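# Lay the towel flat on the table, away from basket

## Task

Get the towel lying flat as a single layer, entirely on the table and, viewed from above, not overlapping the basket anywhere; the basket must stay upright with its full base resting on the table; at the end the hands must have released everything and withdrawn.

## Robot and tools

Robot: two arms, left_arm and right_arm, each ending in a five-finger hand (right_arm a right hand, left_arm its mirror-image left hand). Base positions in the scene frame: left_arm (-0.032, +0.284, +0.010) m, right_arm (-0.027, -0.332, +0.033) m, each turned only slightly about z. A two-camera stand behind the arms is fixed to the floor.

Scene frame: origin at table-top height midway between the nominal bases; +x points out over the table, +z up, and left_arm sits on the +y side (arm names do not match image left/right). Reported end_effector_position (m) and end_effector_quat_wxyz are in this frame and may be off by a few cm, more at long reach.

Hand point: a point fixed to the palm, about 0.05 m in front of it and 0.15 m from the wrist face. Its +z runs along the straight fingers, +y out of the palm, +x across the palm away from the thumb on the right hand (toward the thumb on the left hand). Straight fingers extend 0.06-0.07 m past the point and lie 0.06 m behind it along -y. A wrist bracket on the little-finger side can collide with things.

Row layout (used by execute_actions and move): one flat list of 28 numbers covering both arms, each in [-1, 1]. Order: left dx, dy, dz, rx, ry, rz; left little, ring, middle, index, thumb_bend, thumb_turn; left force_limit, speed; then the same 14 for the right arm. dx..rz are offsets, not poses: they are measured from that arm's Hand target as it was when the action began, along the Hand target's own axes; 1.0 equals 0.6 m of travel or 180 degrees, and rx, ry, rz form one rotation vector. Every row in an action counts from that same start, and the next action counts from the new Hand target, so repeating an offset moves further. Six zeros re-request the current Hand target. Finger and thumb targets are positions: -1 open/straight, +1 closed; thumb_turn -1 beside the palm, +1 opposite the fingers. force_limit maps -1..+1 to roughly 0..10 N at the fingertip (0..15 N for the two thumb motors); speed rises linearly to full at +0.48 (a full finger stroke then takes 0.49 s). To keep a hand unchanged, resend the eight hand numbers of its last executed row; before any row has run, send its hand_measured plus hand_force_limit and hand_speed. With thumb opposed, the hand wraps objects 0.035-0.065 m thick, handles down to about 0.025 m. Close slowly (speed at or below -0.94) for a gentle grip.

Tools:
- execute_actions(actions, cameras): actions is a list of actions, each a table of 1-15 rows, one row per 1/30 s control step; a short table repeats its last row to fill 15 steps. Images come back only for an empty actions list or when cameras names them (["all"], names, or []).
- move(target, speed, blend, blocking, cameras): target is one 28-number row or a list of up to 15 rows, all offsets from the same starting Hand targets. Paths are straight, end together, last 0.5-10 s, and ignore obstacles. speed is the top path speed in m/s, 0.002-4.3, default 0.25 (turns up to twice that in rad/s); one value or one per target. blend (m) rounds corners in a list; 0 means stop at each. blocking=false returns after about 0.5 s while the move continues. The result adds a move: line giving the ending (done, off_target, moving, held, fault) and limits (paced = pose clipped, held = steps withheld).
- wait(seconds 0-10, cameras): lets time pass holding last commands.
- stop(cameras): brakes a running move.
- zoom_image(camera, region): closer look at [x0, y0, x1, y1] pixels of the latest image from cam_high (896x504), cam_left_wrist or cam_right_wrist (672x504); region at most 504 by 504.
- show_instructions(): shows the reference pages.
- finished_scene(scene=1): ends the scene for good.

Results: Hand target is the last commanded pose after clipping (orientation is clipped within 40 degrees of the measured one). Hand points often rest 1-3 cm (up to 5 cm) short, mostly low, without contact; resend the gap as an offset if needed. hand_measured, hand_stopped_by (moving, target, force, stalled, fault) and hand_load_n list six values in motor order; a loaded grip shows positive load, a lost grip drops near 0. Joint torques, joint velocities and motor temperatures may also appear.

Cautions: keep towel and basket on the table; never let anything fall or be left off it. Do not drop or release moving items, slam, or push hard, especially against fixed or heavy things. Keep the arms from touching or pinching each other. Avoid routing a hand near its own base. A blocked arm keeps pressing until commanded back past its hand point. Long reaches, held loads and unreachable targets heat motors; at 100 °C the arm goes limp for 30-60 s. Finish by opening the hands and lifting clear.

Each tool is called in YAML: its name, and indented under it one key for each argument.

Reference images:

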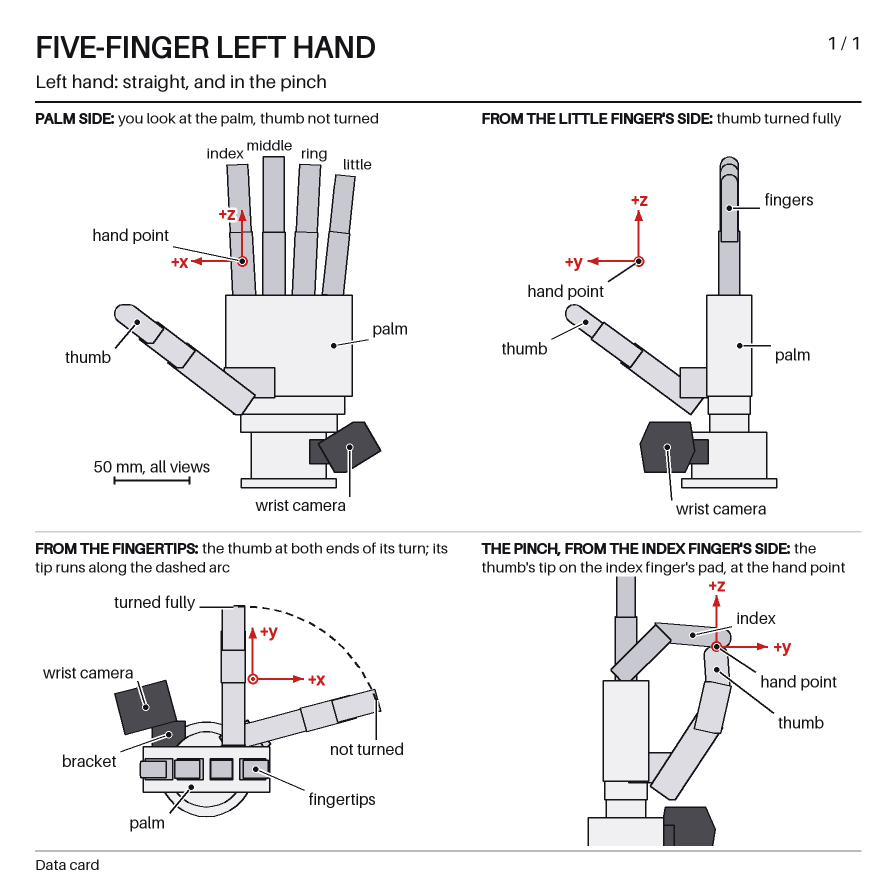

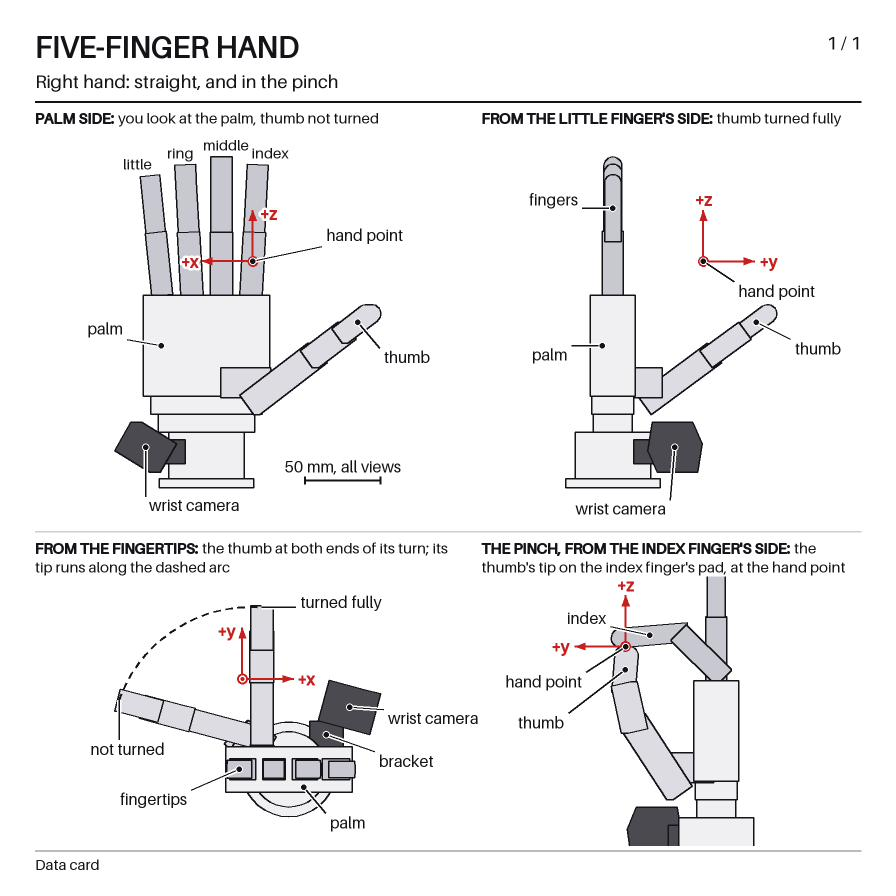

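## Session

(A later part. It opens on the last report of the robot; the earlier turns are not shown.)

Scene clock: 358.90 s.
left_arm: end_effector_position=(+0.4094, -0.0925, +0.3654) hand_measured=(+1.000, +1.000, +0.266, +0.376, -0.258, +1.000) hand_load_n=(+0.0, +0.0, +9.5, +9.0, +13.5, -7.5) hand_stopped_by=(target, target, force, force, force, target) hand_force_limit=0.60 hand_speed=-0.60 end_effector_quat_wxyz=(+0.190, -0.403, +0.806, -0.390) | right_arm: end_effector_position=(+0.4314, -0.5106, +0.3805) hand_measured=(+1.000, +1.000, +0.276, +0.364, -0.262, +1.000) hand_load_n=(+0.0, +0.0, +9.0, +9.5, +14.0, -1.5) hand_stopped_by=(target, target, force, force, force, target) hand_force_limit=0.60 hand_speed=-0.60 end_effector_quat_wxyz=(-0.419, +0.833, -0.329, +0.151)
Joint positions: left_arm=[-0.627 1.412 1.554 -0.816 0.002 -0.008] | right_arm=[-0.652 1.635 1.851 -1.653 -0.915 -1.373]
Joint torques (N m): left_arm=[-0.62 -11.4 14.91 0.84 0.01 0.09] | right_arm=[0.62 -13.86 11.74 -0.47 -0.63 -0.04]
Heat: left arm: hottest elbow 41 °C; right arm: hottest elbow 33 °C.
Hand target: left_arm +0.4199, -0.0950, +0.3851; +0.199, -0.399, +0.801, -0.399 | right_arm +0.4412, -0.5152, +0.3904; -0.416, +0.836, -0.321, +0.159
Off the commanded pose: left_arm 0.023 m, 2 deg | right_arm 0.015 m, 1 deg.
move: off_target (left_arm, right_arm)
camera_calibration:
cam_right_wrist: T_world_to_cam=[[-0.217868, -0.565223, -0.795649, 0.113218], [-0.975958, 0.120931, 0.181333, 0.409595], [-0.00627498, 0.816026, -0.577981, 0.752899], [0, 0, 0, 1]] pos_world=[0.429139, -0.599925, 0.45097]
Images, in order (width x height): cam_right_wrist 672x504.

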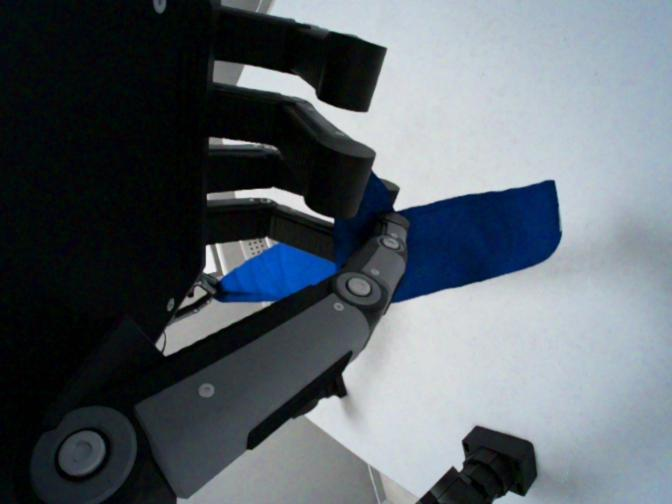

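move:
  target: [0,0,0,0,0,0,1,1,0.6,0.6,0.2,1,0.6,-0.6,0,0,0,0,0.0887,0.0669,1,1,0.6,0.6,0.2,1,0.6,-0.6]
  speed: 0.15
  cameras: ["all"]

zoom_image:
  camera: "cam_right_wrist"
  region: [400, 120, 640, 300]

zoom_image:
  camera: "cam_high"
  region: [480, 220, 720, 360]

Scene clock: 361.40 s.
left_arm: end_effector_position=(+0.4094, -0.0925, +0.3654) hand_measured=(+1.000, +1.000, +0.266, +0.376, -0.258, +1.000) hand_load_n=(+0.0, +0.0, +9.5, +9.0, +13.0, -7.5) hand_stopped_by=(target, target, force, force, force, target) hand_force_limit=0.60 hand_speed=-0.60 end_effector_quat_wxyz=(+0.190, -0.403, +0.806, -0.390) | right_arm: end_effector_position=(+0.4409, -0.5193, +0.3867) hand_measured=(+1.000, +1.000, +0.276, +0.364, -0.262, +1.000) hand_load_n=(+0.0, +0.0, +9.5, +9.0, +14.0, -1.5) hand_stopped_by=(target, target, force, force, force, target) hand_force_limit=0.60 hand_speed=-0.60 end_effector_quat_wxyz=(-0.383, +0.767, -0.464, +0.222)
Joint positions: left_arm=[-0.627 1.412 1.554 -0.816 0.002 -0.008] | right_arm=[-0.652 1.48 1.665 -1.242 -0.797 -0.883]
Joint torques (N m): left_arm=[-0.32 -11.46 14.99 0.88 0.01 0.09] | right_arm=[0.85 -15.27 7.3 1.32 -0.31 0.09]
Heat: left arm: hottest elbow 41 °C; right arm: hottest elbow 33 °C.
Hand target: left_arm +0.4199, -0.0950, +0.3851; +0.199, -0.399, +0.801, -0.400 | right_arm +0.4412, -0.5152, +0.3904; -0.382, +0.767, -0.461, +0.229
Off the commanded pose: left_arm 0.022 m, 2 deg | right_arm 0.005 m, 1 deg.
move: off_target (left_arm)
camera_calibration:
cam_left_wrist: T_world_to_cam=[[0.301496, -0.561471, 0.770617, -0.456853], [-0.940081, -0.310006, 0.141926, 0.298148], [0.159209, -0.767233, -0.621294, 0.20759], [0, 0, 0, 1]] pos_world=[0.384973, -0.00481213, 0.438717]
cam_right_wrist: T_world_to_cam=[[-0.39366, -0.468549, -0.790882, 0.24122], [-0.88008, 0.440587, 0.177037, 0.54418], [0.265502, 0.765732, -0.585802, 0.620713], [0, 0, 0, 1]] pos_world=[0.40908, -0.602035, 0.458051]

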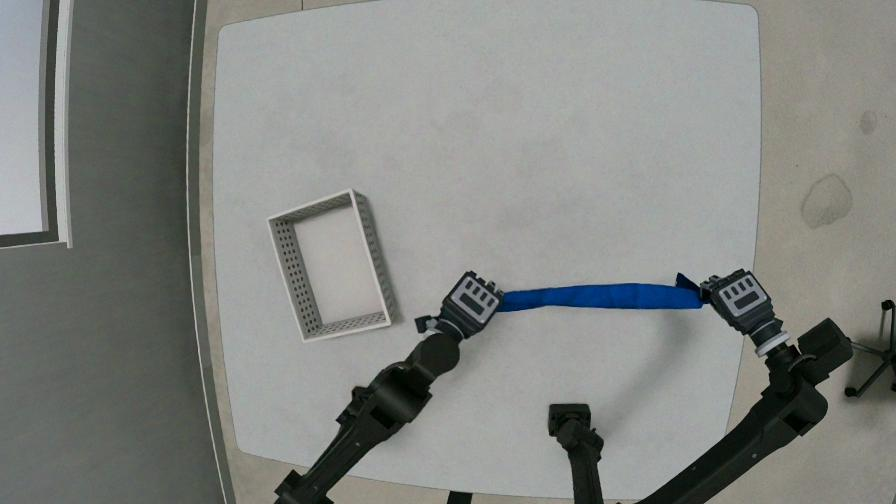

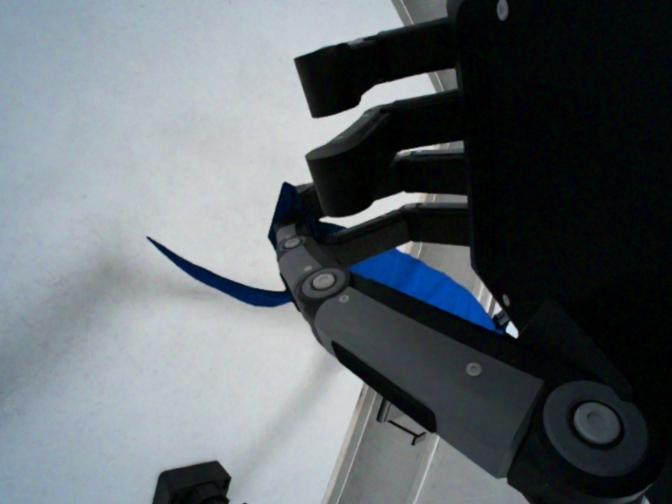

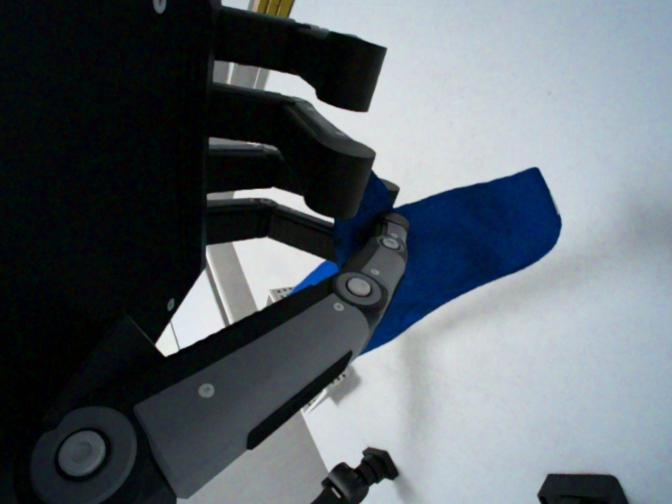

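Scaled by 2.100 from the camera's 672x504 image, which has a finer 960x720 frame.

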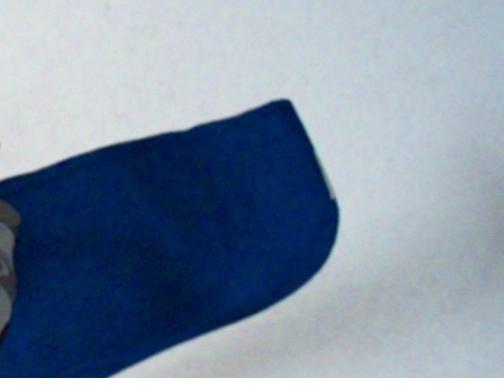

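Scaled by 2.100 from the camera's 896x504 image, which has a finer 1280x720 frame.

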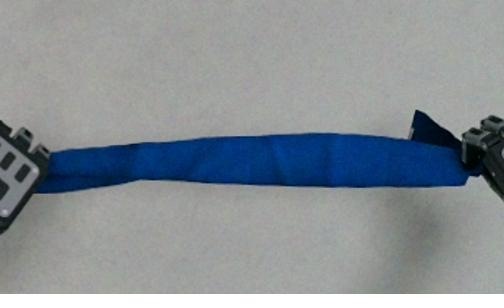

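move:
  target: [-0.1805,-0.1442,0.1913,0,0,0,1,1,0.6,0.6,0.2,1,0.6,-0.6,0.1528,-0.1555,0.2062,0,0,0,1,1,0.6,0.6,0.2,1,0.6,-0.6]
  speed: 0.15
  cameras: ["all"]

zoom_image:
  camera: "cam_right_wrist"
  region: [400, 120, 640, 300]

zoom_image:
  camera: "cam_high"
  region: [480, 120, 720, 300]

Scene clock: 364.17 s.
left_arm: end_effector_position=(+0.5849, -0.0968, +0.3809) hand_measured=(+1.000, +1.000, +0.266, +0.376, -0.258, +1.000) hand_load_n=(-0.5, +0.0, +9.5, +9.0, +13.5, -7.5) hand_stopped_by=(target, target, force, force, force, target) hand_force_limit=0.60 hand_speed=-0.60 end_effector_quat_wxyz=(+0.192, -0.400, +0.802, -0.399) | right_arm: end_effector_position=(+0.6101, -0.5216, +0.3842) hand_measured=(+1.000, +1.000, +0.276, +0.364, -0.262, +1.000) hand_load_n=(+0.0, +0.0, +9.0, +9.0, +14.0, -1.5) hand_stopped_by=(target, target, force, force, force, target) hand_force_limit=0.60 hand_speed=-0.60 end_effector_quat_wxyz=(-0.382, +0.768, -0.462, +0.226)
Joint positions: left_arm=[-0.457 1.837 2.112 -0.938 0.142 0.095] | right_arm=[-0.494 1.875 2.153 -1.202 -0.708 -0.702]
Joint torques (N m): left_arm=[-0.26 -16.38 14.9 0.84 0.08 0.11] | right_arm=[0.67 -17.61 12.71 0.43 -0.24 0.08]
Heat: left arm: hottest elbow 41 °C; right arm: hottest elbow 34 °C.
Hand target: left_arm +0.6000, -0.0951, +0.3852; +0.199, -0.399, +0.801, -0.400 | right_arm +0.6211, -0.5235, +0.3903; -0.382, +0.767, -0.461, +0.229
Off the commanded pose: left_arm 0.016 m, 1 deg | right_arm 0.013 m, 0 deg.
move: off_target (left_arm, right_arm)
camera_calibration:
cam_left_wrist: T_world_to_cam=[[0.290089, -0.551125, 0.782374, -0.520945], [-0.942687, -0.305421, 0.134384, 0.464296], [0.164891, -0.776517, -0.608138, 0.176667], [0, 0, 0, 1]] pos_world=[0.559675, -0.00811513, 0.452618]
cam_right_wrist: T_world_to_cam=[[-0.389041, -0.473245, -0.790371, 0.299139], [-0.880959, 0.441991, 0.168983, 0.698958], [0.269367, 0.762026, -0.588862, 0.573028], [0, 0, 0, 1]] pos_world=[0.577775, -0.60403, 0.455753]

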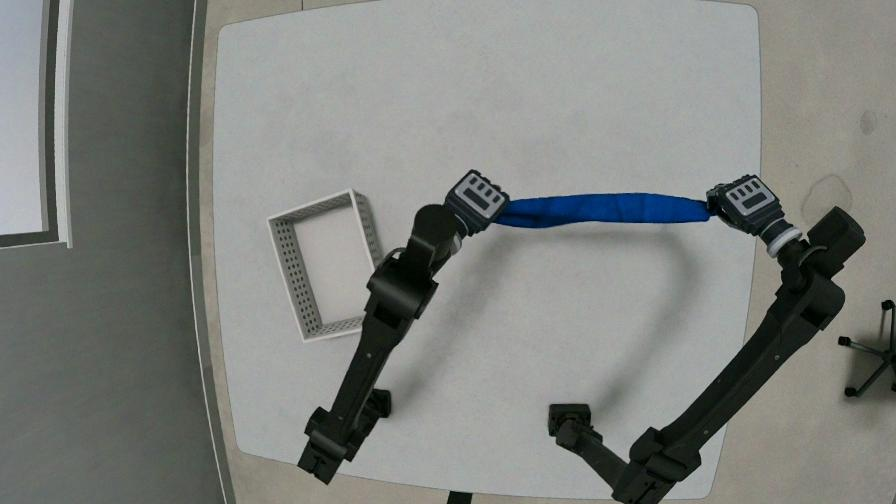

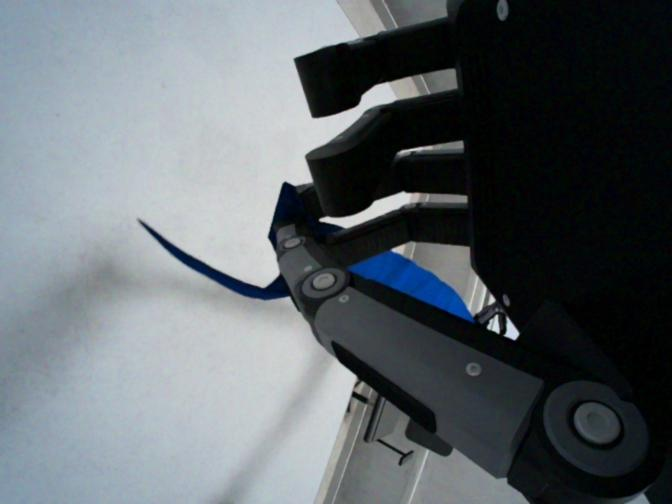

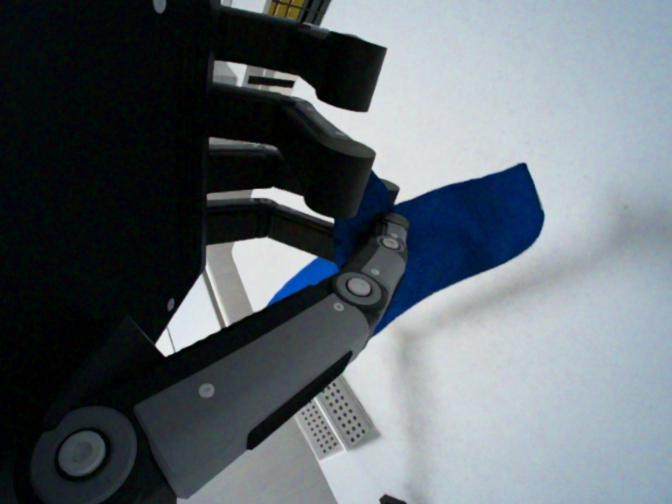

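Scaled by 2.100 from the camera's 672x504 image, which has a finer 960x720 frame.

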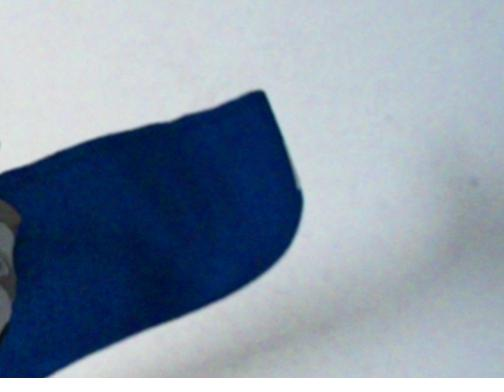

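Scaled by 2.100 from the camera's 896x504 image, which has a finer 1280x720 frame.

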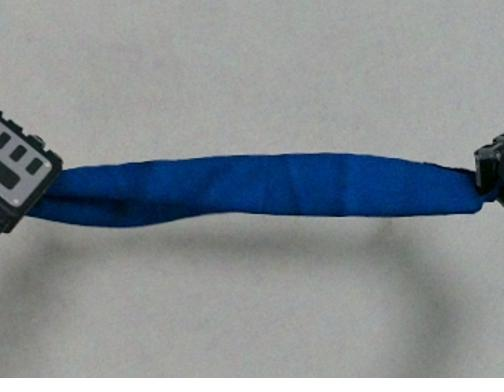

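move:
  target: [-0.0802,0.1023,0.2104,0,0,0,1,1,0.6,0.6,0.2,1,0.6,-0.6,0.0686,0.0976,0.2168,0,0,0,1,1,0.6,0.6,0.2,1,0.6,-0.6]
  speed: 0.1
  cameras: ["all"]

zoom_image:
  camera: "cam_high"
  region: [480, 90, 720, 270]

Scene clock: 366.60 s.
left_arm: end_effector_position=(+0.6643, -0.1014, +0.2778) hand_measured=(+1.000, +1.000, +0.266, +0.376, -0.258, +1.000) hand_load_n=(+0.0, +0.0, +9.5, +9.0, +13.5, -7.5) hand_stopped_by=(target, target, force, force, force, target) hand_force_limit=0.60 hand_speed=-0.60 end_effector_quat_wxyz=(+0.196, -0.397, +0.800, -0.404) | right_arm: end_effector_position=(+0.6913, -0.5282, +0.2783) hand_measured=(+1.000, +1.000, +0.276, +0.364, -0.262, +1.000) hand_load_n=(+0.0, +0.0, +9.5, +9.0, +14.0, -1.5) hand_stopped_by=(target, target, force, force, force, target) hand_force_limit=0.60 hand_speed=-0.60 end_effector_quat_wxyz=(-0.382, +0.768, -0.458, +0.231)
Joint positions: left_arm=[-0.409 2.01 2.093 -0.735 0.182 0.127] | right_arm=[-0.449 2.058 2.148 -0.975 -0.68 -0.661]
Joint torques (N m): left_arm=[-0.03 -18.9 11.49 1.92 0.15 0.07] | right_arm=[0.79 -21.01 8.99 1.61 -0.21 0.11]
Heat: left arm: hottest elbow 41 °C; right arm: hottest elbow 34 °C.
Hand target: left_arm +0.6799, -0.0954, +0.2602; +0.199, -0.399, +0.801, -0.400 | right_arm +0.7009, -0.5274, +0.2651; -0.382, +0.767, -0.461, +0.229
Off the commanded pose: left_arm 0.024 m, 1 deg | right_arm 0.016 m, 0 deg.
move: off_target (left_arm, right_arm)
camera_calibration:
cam_left_wrist: T_world_to_cam=[[0.277106, -0.546869, 0.790029, -0.458932], [-0.945437, -0.301822, 0.122691, 0.557119], [0.171352, -0.780921, -0.600667, 0.0905484], [0, 0, 0, 1]] pos_world=[0.638378, -0.0121141, 0.348606]
cam_right_wrist: T_world_to_cam=[[-0.37898, -0.48045, -0.790912, 0.23337], [-0.883737, 0.44147, 0.155281, 0.796749], [0.274559, 0.757807, -0.5919, 0.488778], [0, 0, 0, 1]] pos_world=[0.65836, -0.610018, 0.350163]

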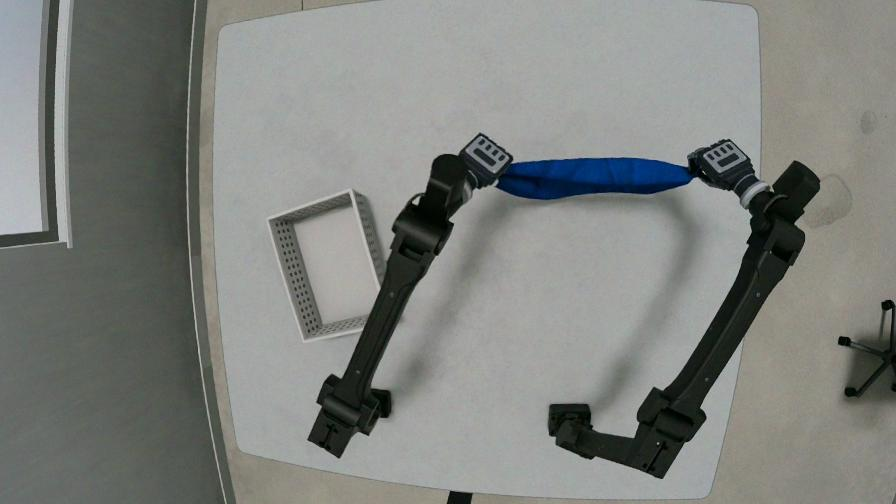

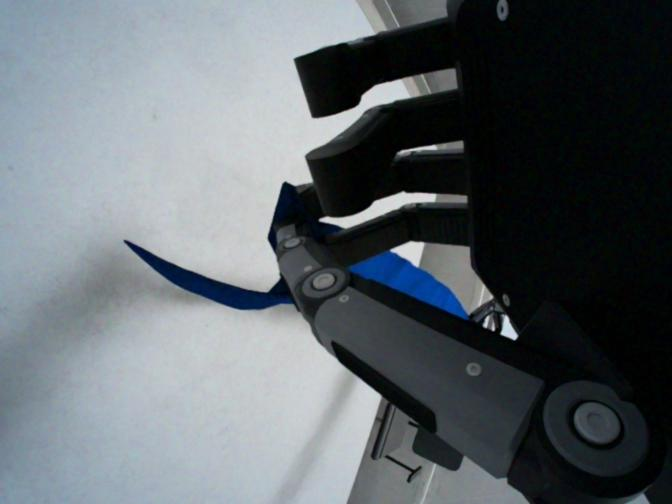

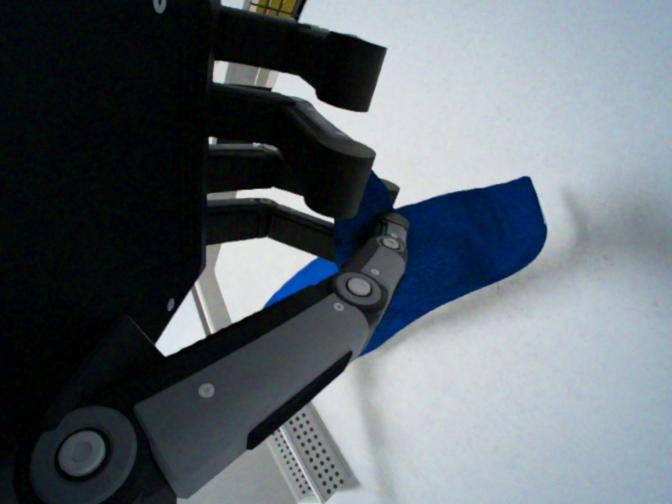

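Scaled by 2.100 from the camera's 896x504 image, which has a finer 1280x720 frame.

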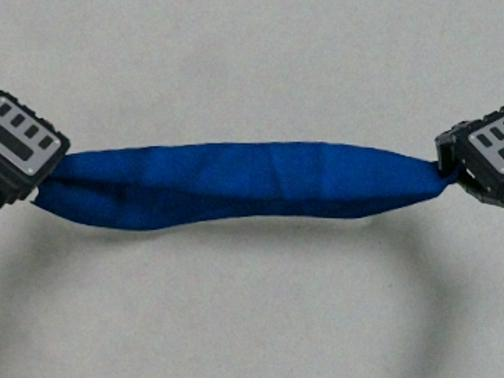

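move:
  target:
    - [0,0.0333,0.0251,0,0,0,1,1,0.6,0.6,0.2,1,0.6,-0.6,0.0044,0.0347,0.0232,0,0,0,1,1,0.6,0.6,0.2,1,0.6,-0.6]
    - [0.0602,0.0854,-0.0357,0,0,0,1,1,0.6,0.6,0.2,1,0.6,-0.6,-0.0426,0.0918,-0.0442,0,0,0,1,1,0.6,0.6,0.2,1,0.6,-0.6]
    - [0.1254,0.1640,-0.0848,0,0,0,1,1,0.6,0.6,0.2,1,0.6,-0.6,-0.0935,0.1759,-0.1004,0,0,0,1,1,0.6,0.6,0.2,1,0.6,-0.6]
    - [0.2056,0.3106,-0.1076,0,0,0,1,1,0.6,0.6,0.2,1,0.6,-0.6,-0.1562,0.3293,-0.1320,0,0,0,1,1,0.6,0.6,0.2,1,0.6,-0.6]
    - [0.2558,0.4372,-0.0956,0,0,0,1,1,0.6,0.6,0.2,1,0.6,-0.6,-0.1953,0.4601,-0.1255,0,0,0,1,1,0.6,0.6,0.2,1,0.6,-0.6]
  speed: 0.12
  blend: [0.02,0.02,0.03,0.03,0]
  cameras: ["all"]

zoom_image:
  camera: "cam_high"
  region: [480, 130, 720, 330]

Scene clock: 370.50 s.
left_arm: end_effector_position=(+0.4270, -0.0907, +0.0755) hand_measured=(+1.000, +1.000, +0.266, +0.376, -0.258, +1.000) hand_load_n=(+0.0, +0.0, +9.5, +9.0, +13.5, -7.5) hand_stopped_by=(target, target, force, force, force, target) hand_force_limit=0.60 hand_speed=-0.60 end_effector_quat_wxyz=(+0.195, -0.402, +0.806, -0.388) | right_arm: end_effector_position=(+0.4474, -0.5227, +0.0850) hand_measured=(+1.000, +1.000, +0.276, +0.364, -0.262, +1.000) hand_load_n=(+0.0, +0.0, +9.5, +9.5, +14.0, -1.0) hand_stopped_by=(target, target, force, force, force, target) hand_force_limit=0.60 hand_speed=-0.60 end_effector_quat_wxyz=(-0.386, +0.766, -0.469, +0.212)
Joint positions: left_arm=[-0.606 1.628 0.997 -0.042 0.01 0.012] | right_arm=[-0.652 1.674 1.069 -0.471 -0.801 -0.879]
Joint torques (N m): left_arm=[-1.79 -15.5 8.1 1.8 -0.1 -0.03] | right_arm=[-0.85 -16.67 5.83 1.22 -0.52 -0.16]
Heat: left arm: hottest elbow 41 °C; right arm: hottest elbow 34 °C.
Hand target: left_arm +0.4249, -0.0950, +0.0853; +0.199, -0.399, +0.801, -0.400 | right_arm +0.4458, -0.5303, +0.0902; -0.382, +0.767, -0.461, +0.229
Off the commanded pose: left_arm 0.011 m, 2 deg | right_arm 0.009 m, 2 deg.
move: off_target (left_arm); blend cut to 0.0126 m at target 1
camera_calibration:
cam_left_wrist: T_world_to_cam=[[0.29746, -0.566424, 0.768558, -0.236283], [-0.940261, -0.313439, 0.132912, 0.356784], [0.165611, -0.762181, -0.625822, 0.0240027], [0, 0, 0, 1]] pos_world=[0.401779, -0.00371212, 0.149198]
cam_right_wrist: T_world_to_cam=[[-0.405679, -0.455541, -0.792406, 0.0157488], [-0.877188, 0.437654, 0.197484, 0.600256], [0.256838, 0.775204, -0.577142, 0.452939], [0, 0, 0, 1]] pos_world=[0.416595, -0.606651, 0.155349]

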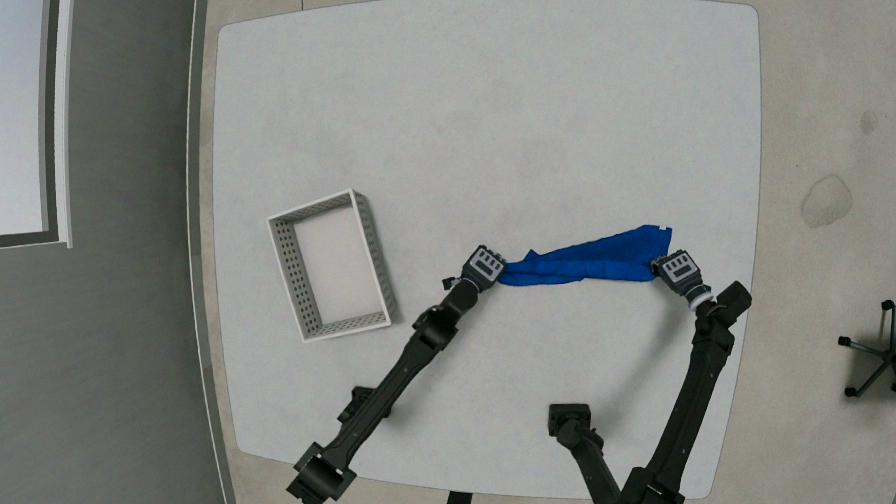

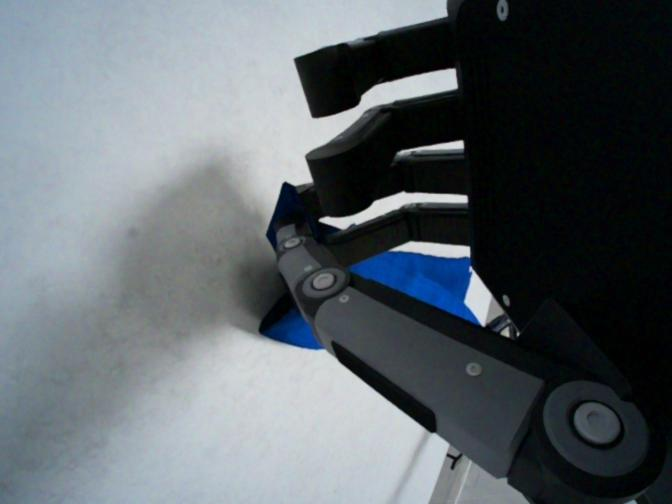

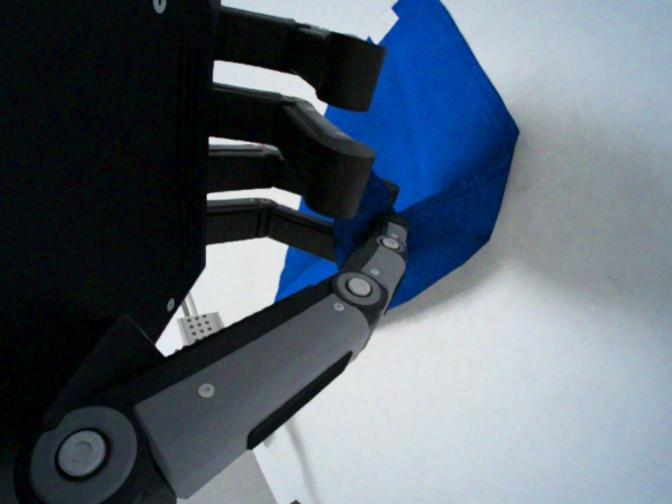

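Scaled by 2.100 from the camera's 896x504 image, which has a finer 1280x720 frame.

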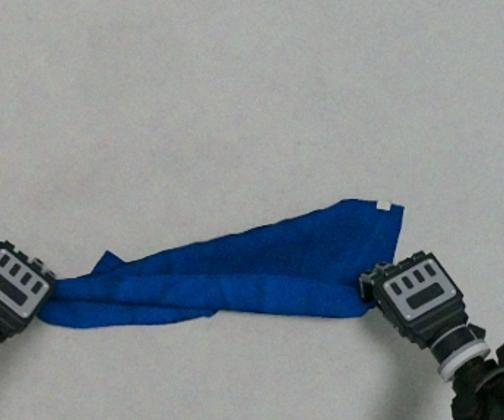

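move:
  target:
    - [0,-0.2662,-0.2006,0,0,0,1,1,0.6,0.6,0.2,1,0.6,-0.6,0,-0.2663,-0.2007,0,0,0,1,1,0.6,0.6,0.2,1,0.6,-0.6]
    - [-0.1755,-0.5395,-0.1149,0,0,0,1,1,0.6,0.6,0.2,1,0.6,-0.6,0.1371,-0.5544,-0.0957,0,0,0,1,1,0.6,0.6,0.2,1,0.6,-0.6]
  speed: 0.18
  blend: [0.05,0]
  cameras: ["all"]

zoom_image:
  camera: "cam_right_wrist"
  region: [400, 120, 640, 300]

zoom_image:
  camera: "cam_high"
  region: [480, 120, 720, 300]

Scene clock: 374.33 s.
left_arm: end_effector_position=(+0.5844, -0.0973, +0.3815) hand_measured=(+1.000, +1.000, +0.266, +0.376, -0.258, +1.000) hand_load_n=(+0.0, +0.0, +9.5, +9.0, +13.5, -7.5) hand_stopped_by=(target, target, force, force, force, target) hand_force_limit=0.60 hand_speed=-0.60 end_effector_quat_wxyz=(+0.192, -0.400, +0.802, -0.399) | right_arm: end_effector_position=(+0.6104, -0.5271, +0.3845) hand_measured=(+1.000, +1.000, +0.276, +0.364, -0.262, +1.000) hand_load_n=(+0.0, +0.0, +9.0, +9.5, +14.0, -1.5) hand_stopped_by=(target, target, force, force, force, target) hand_force_limit=0.60 hand_speed=-0.60 end_effector_quat_wxyz=(-0.384, +0.766, -0.465, +0.223)
Joint positions: left_arm=[-0.458 1.836 2.111 -0.937 0.142 0.094] | right_arm=[-0.503 1.889 2.175 -1.218 -0.715 -0.704]
Joint torques (N m): left_arm=[-0.21 -16.21 14.91 0.84 0.08 0.14] | right_arm=[0.56 -17.9 12.64 0.32 -0.22 0]
Heat: left arm: hottest elbow 41 °C; right arm: hottest elbow 35 °C.
Hand target: left_arm +0.5999, -0.0951, +0.3851; +0.199, -0.399, +0.801, -0.399 | right_arm +0.6211, -0.5306, +0.3902; -0.382, +0.767, -0.461, +0.229
Off the commanded pose: left_arm 0.016 m, 1 deg | right_arm 0.013 m, 1 deg.
move: off_target (left_arm, right_arm)
camera_calibration:
cam_left_wrist: T_world_to_cam=[[0.28973, -0.550179, 0.783172, -0.521432], [-0.942764, -0.305186, 0.134376, 0.463727], [0.165082, -0.77728, -0.607111, 0.176182], [0, 0, 0, 1]] pos_world=[0.559175, -0.00841562, 0.453019]
cam_right_wrist: T_world_to_cam=[[-0.393865, -0.466239, -0.792144, 0.304221], [-0.878705, 0.443874, 0.17565, 0.698642], [0.269717, 0.765243, -0.584513, 0.577039], [0, 0, 0, 1]] pos_world=[0.578086, -0.609844, 0.455557]

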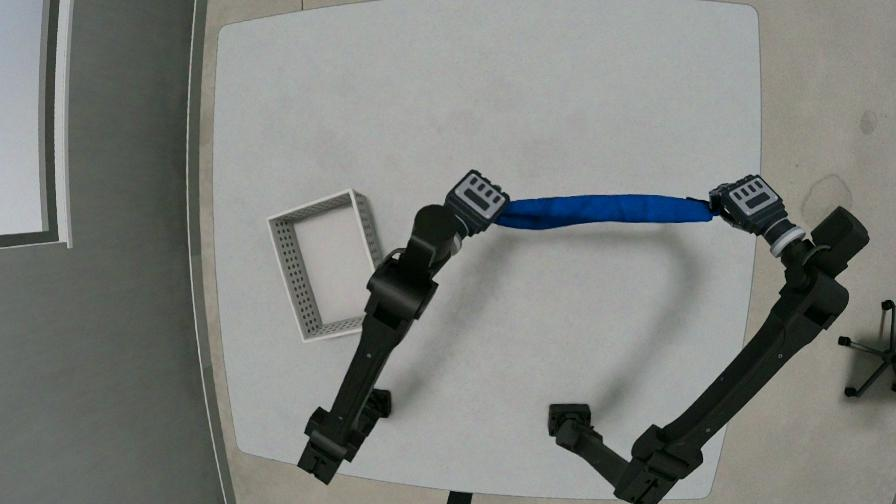

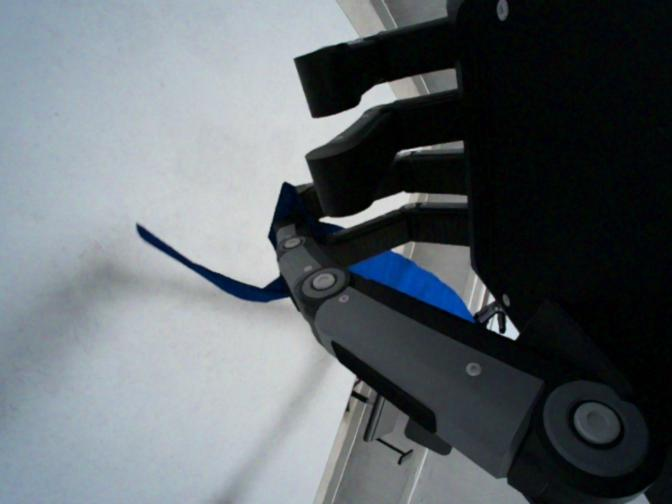

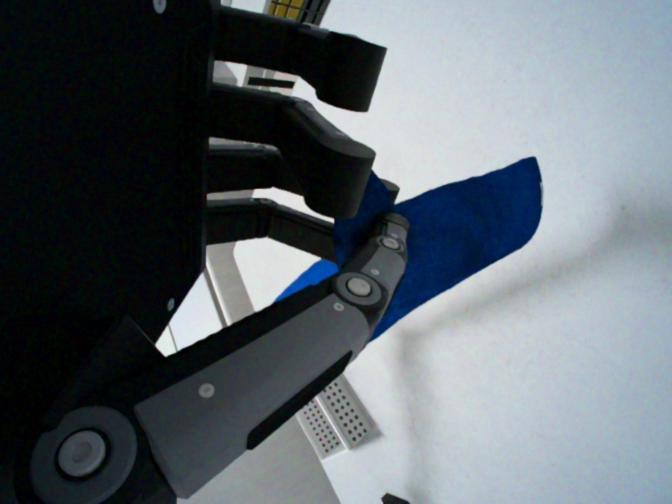

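Scaled by 2.100 from the camera's 672x504 image, which has a finer 960x720 frame.

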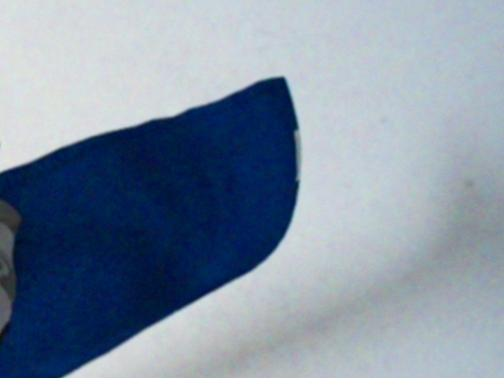

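Scaled by 2.100 from the camera's 896x504 image, which has a finer 1280x720 frame.

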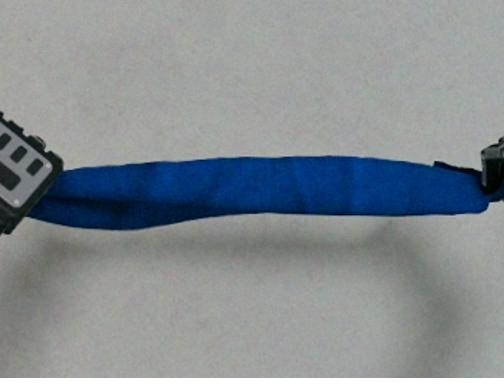

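move:
  target:
    - [-0.0682,-0.0445,0.059,0,-0.0887,-0.0669,1,1,0.6,0.6,0.2,1,0.6,-0.6,0.047,-0.0531,0.0704,0,0,0,1,1,0.6,0.6,0.2,1,0.6,-0.6]
    - [-0.1284,0.0739,0.2482,0,-0.0887,-0.0669,1,1,0.6,0.6,0.2,1,0.6,-0.6,0.094,0.0603,0.2662,0,0,0,1,1,0.6,0.6,0.2,1,0.6,-0.6]
  speed: 0.12
  blend: [0.02,0]
  cameras: ["all"]

zoom_image:
  camera: "cam_high"
  region: [480, 80, 720, 260]

Scene clock: 377.77 s.
left_arm: end_effector_position=(+0.7041, -0.0971, +0.2787) hand_measured=(+1.000, +1.000, +0.266, +0.376, -0.258, +1.000) hand_load_n=(+0.0, +0.0, +10.0, +9.0, +13.5, -7.5) hand_stopped_by=(target, target, force, force, force, target) hand_force_limit=0.60 hand_speed=-0.60 end_effector_quat_wxyz=(+0.261, -0.530, +0.719, -0.366) | right_arm: end_effector_position=(+0.7314, -0.5303, +0.2808) hand_measured=(+1.000, +1.000, +0.276, +0.364, -0.262, +1.000) hand_load_n=(+0.0, +0.0, +9.0, +9.5, +14.0, -1.0) hand_stopped_by=(target, target, force, force, force, target) hand_force_limit=0.60 hand_speed=-0.60 end_effector_quat_wxyz=(-0.383, +0.768, -0.457, +0.232)
Joint positions: left_arm=[-0.437 2.085 2.217 -0.776 -0.116 -0.102] | right_arm=[-0.43 2.208 2.406 -1.069 -0.669 -0.642]
Joint torques (N m): left_arm=[0.09 -20.6 11.55 1.92 -0.05 0.12] | right_arm=[0.62 -22.59 9.01 1.59 -0.18 0.12]
Heat: left arm: hottest elbow 42 °C; right arm: hottest elbow 35 °C.
Hand target: left_arm +0.7199, -0.0893, +0.2602; +0.265, -0.532, +0.720, -0.359 | right_arm +0.7408, -0.5307, +0.2652; -0.382, +0.767, -0.461, +0.229
Off the commanded pose: left_arm 0.026 m, 1 deg | right_arm 0.018 m, 1 deg.
move: off_target (left_arm, right_arm)
camera_calibration:
cam_left_wrist: T_world_to_cam=[[0.447965, -0.41661, 0.791052, -0.576209], [-0.785992, -0.605181, 0.126379, 0.453152], [0.426079, -0.678374, -0.598553, -0.0824121], [0, 0, 0, 1]] pos_world=[0.64941, -0.0217217, 0.349215]
cam_right_wrist: T_world_to_cam=[[-0.376541, -0.480998, -0.791744, 0.247745], [-0.884761, 0.440066, 0.15343, 0.83327], [0.27462, 0.758276, -0.591271, 0.48094], [0, 0, 0, 1]] pos_world=[0.698455, -0.612214, 0.352667]

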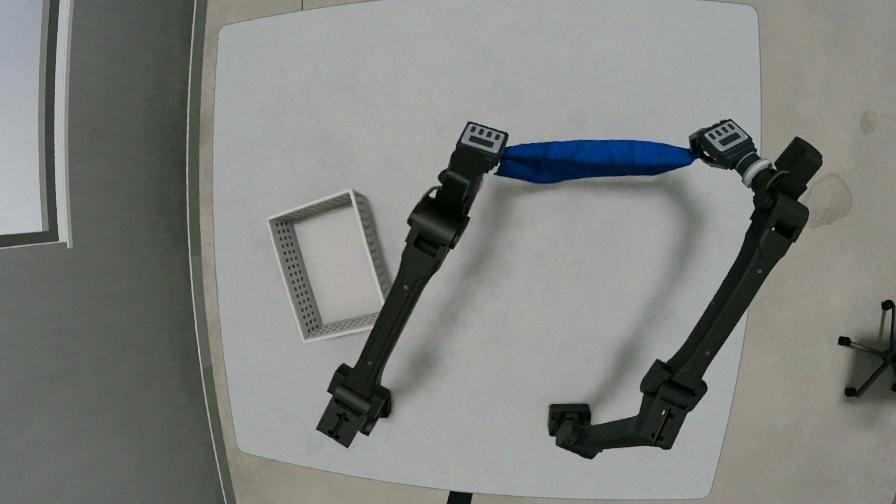

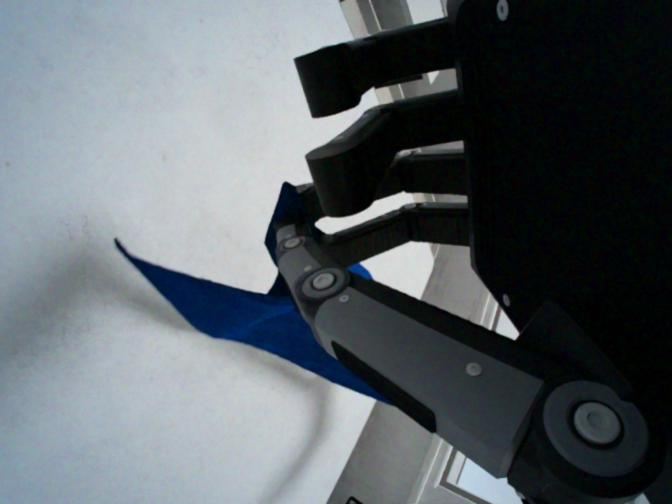

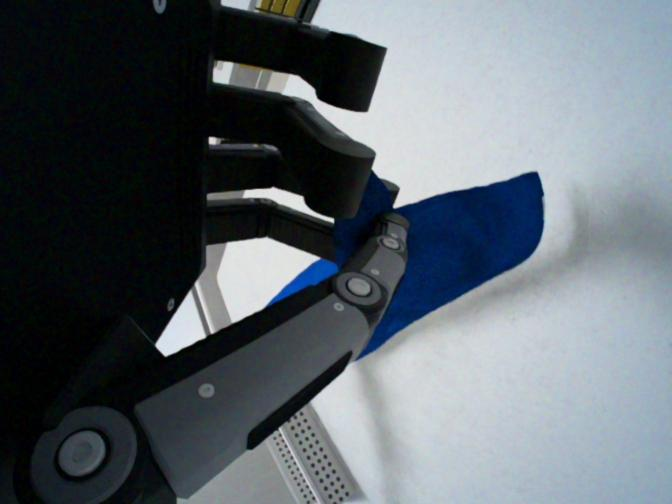

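Scaled by 2.100 from the camera's 896x504 image, which has a finer 1280x720 frame.

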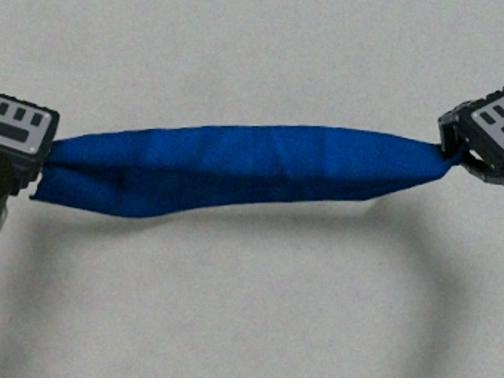

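move:
  target:
    - [0,0.0293,0.0221,0,0,0,1,1,0.6,0.6,0.2,1,0.6,-0.6,0,0.0293,0.0221,0,0,0,1,1,0.6,0.6,0.2,1,0.6,-0.6]
    - [0.0462,0.1204,-0.0988,0,0,0,1,1,0.6,0.6,0.2,1,0.6,-0.6,-0.0744,0.1134,-0.0894,0,0,0,1,1,0.6,0.6,0.2,1,0.6,-0.6]
    - [0.0827,0.2229,-0.1712,0,0,0,1,1,0.6,0.6,0.2,1,0.6,-0.6,-0.1332,0.2104,-0.1544,0,0,0,1,1,0.6,0.6,0.2,1,0.6,-0.6]
    - [0.1275,0.4043,-0.2181,0,0,0,1,1,0.6,0.6,0.2,1,0.6,-0.6,-0.2052,0.3850,-0.1920,0,0,0,1,1,0.6,0.6,0.2,1,0.6,-0.6]
    - [0.1582,0.5445,-0.2381,0,0,0,1,1,0.6,0.6,0.2,1,0.6,-0.6,-0.2546,0.5206,-0.2057,0,0,0,1,1,0.6,0.6,0.2,1,0.6,-0.6]
  speed: 0.12
  blend: [0.01,0.02,0.03,0.03,0]
  cameras: ["all"]

zoom_image:
  camera: "cam_high"
  region: [480, 130, 720, 330]

Scene clock: 382.17 s.
left_arm: end_effector_position=(+0.3969, -0.0861, +0.0763) hand_measured=(+1.000, +1.000, +0.266, +0.376, -0.258, +1.000) hand_load_n=(+0.0, +0.0, +9.5, +9.0, +13.5, -7.5) hand_stopped_by=(target, target, force, force, force, target) hand_force_limit=0.60 hand_speed=-0.60 end_effector_quat_wxyz=(+0.264, -0.533, +0.725, -0.347) | right_arm: end_effector_position=(+0.4173, -0.5223, +0.0856) hand_measured=(+1.000, +1.000, +0.276, +0.364, -0.262, +1.000) hand_load_n=(+0.0, +0.0, +9.5, +9.0, +14.0, -1.5) hand_stopped_by=(target, target, force, force, force, target) hand_force_limit=0.60 hand_speed=-0.60 end_effector_quat_wxyz=(-0.387, +0.765, -0.469, +0.211)
Joint positions: left_arm=[-0.732 1.564 0.929 -0.09 -0.362 -0.288] | right_arm=[-0.691 1.622 1.007 -0.497 -0.821 -0.928]
Joint torques (N m): left_arm=[-1.61 -14.39 7.91 1.73 -0.32 -0.04] | right_arm=[-0.85 -15.62 5.91 1.24 -0.52 -0.18]
Heat: left arm: hottest elbow 41 °C; right arm: hottest elbow 35 °C.
Hand target: left_arm +0.3950, -0.0890, +0.0853; +0.265, -0.532, +0.720, -0.359 | right_arm +0.4158, -0.5303, +0.0903; -0.382, +0.767, -0.461, +0.229
Off the commanded pose: left_arm 0.010 m, 2 deg | right_arm 0.009 m, 2 deg.
move: done
camera_calibration:
cam_left_wrist: T_world_to_cam=[[0.468229, -0.437372, 0.767768, -0.281976], [-0.777746, -0.616392, 0.123176, 0.239926], [0.419372, -0.654803, -0.628776, -0.0581457], [0, 0, 0, 1]] pos_world=[0.343015, -0.0135137, 0.150378]
cam_right_wrist: T_world_to_cam=[[-0.405675, -0.45371, -0.793458, 0.00530008], [-0.877303, 0.436853, 0.198744, 0.573028], [0.256452, 0.776728, -0.575261, 0.461587], [0, 0, 0, 1]] pos_world=[0.386494, -0.606452, 0.155853]

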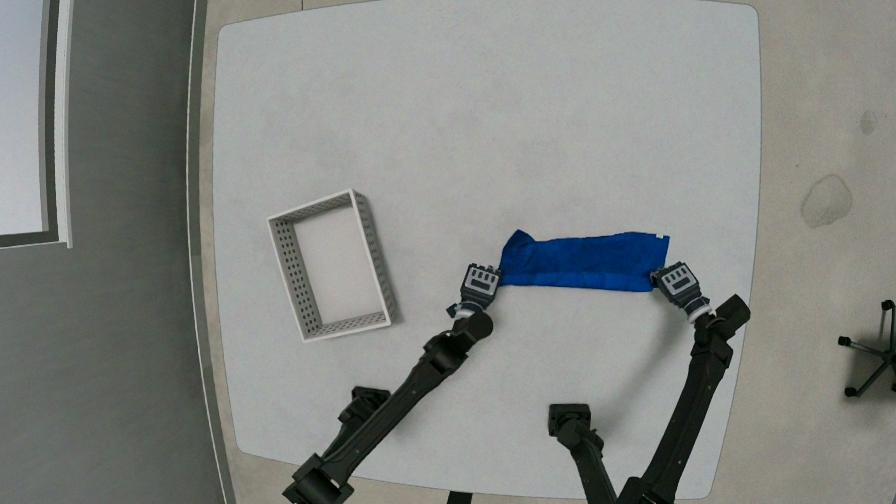

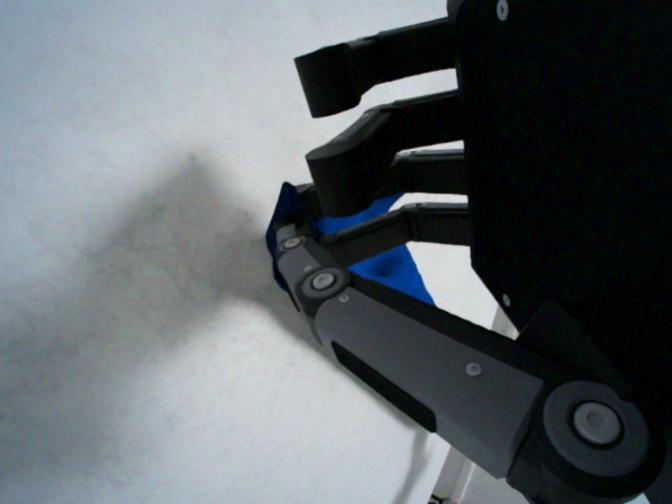

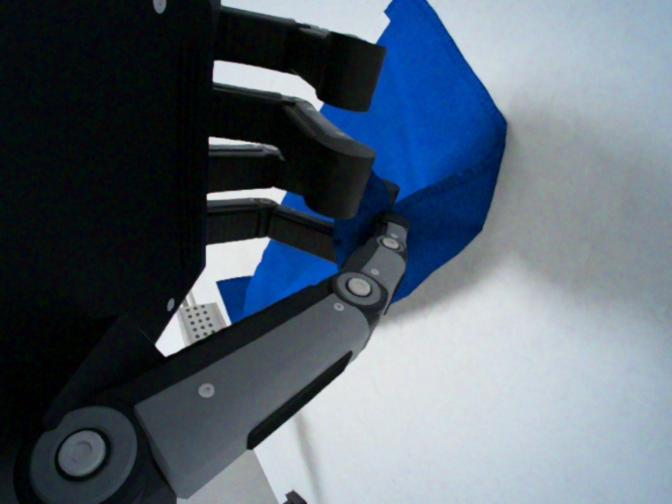

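Scaled by 2.100 from the camera's 896x504 image, which has a finer 1280x720 frame.

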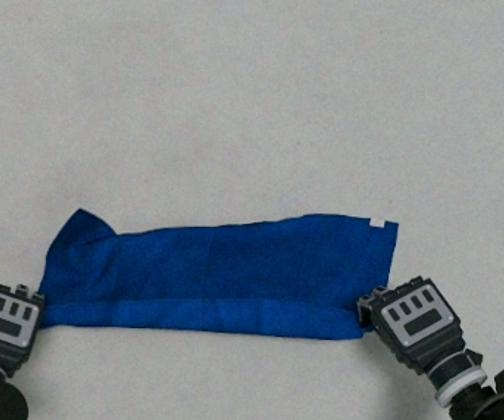

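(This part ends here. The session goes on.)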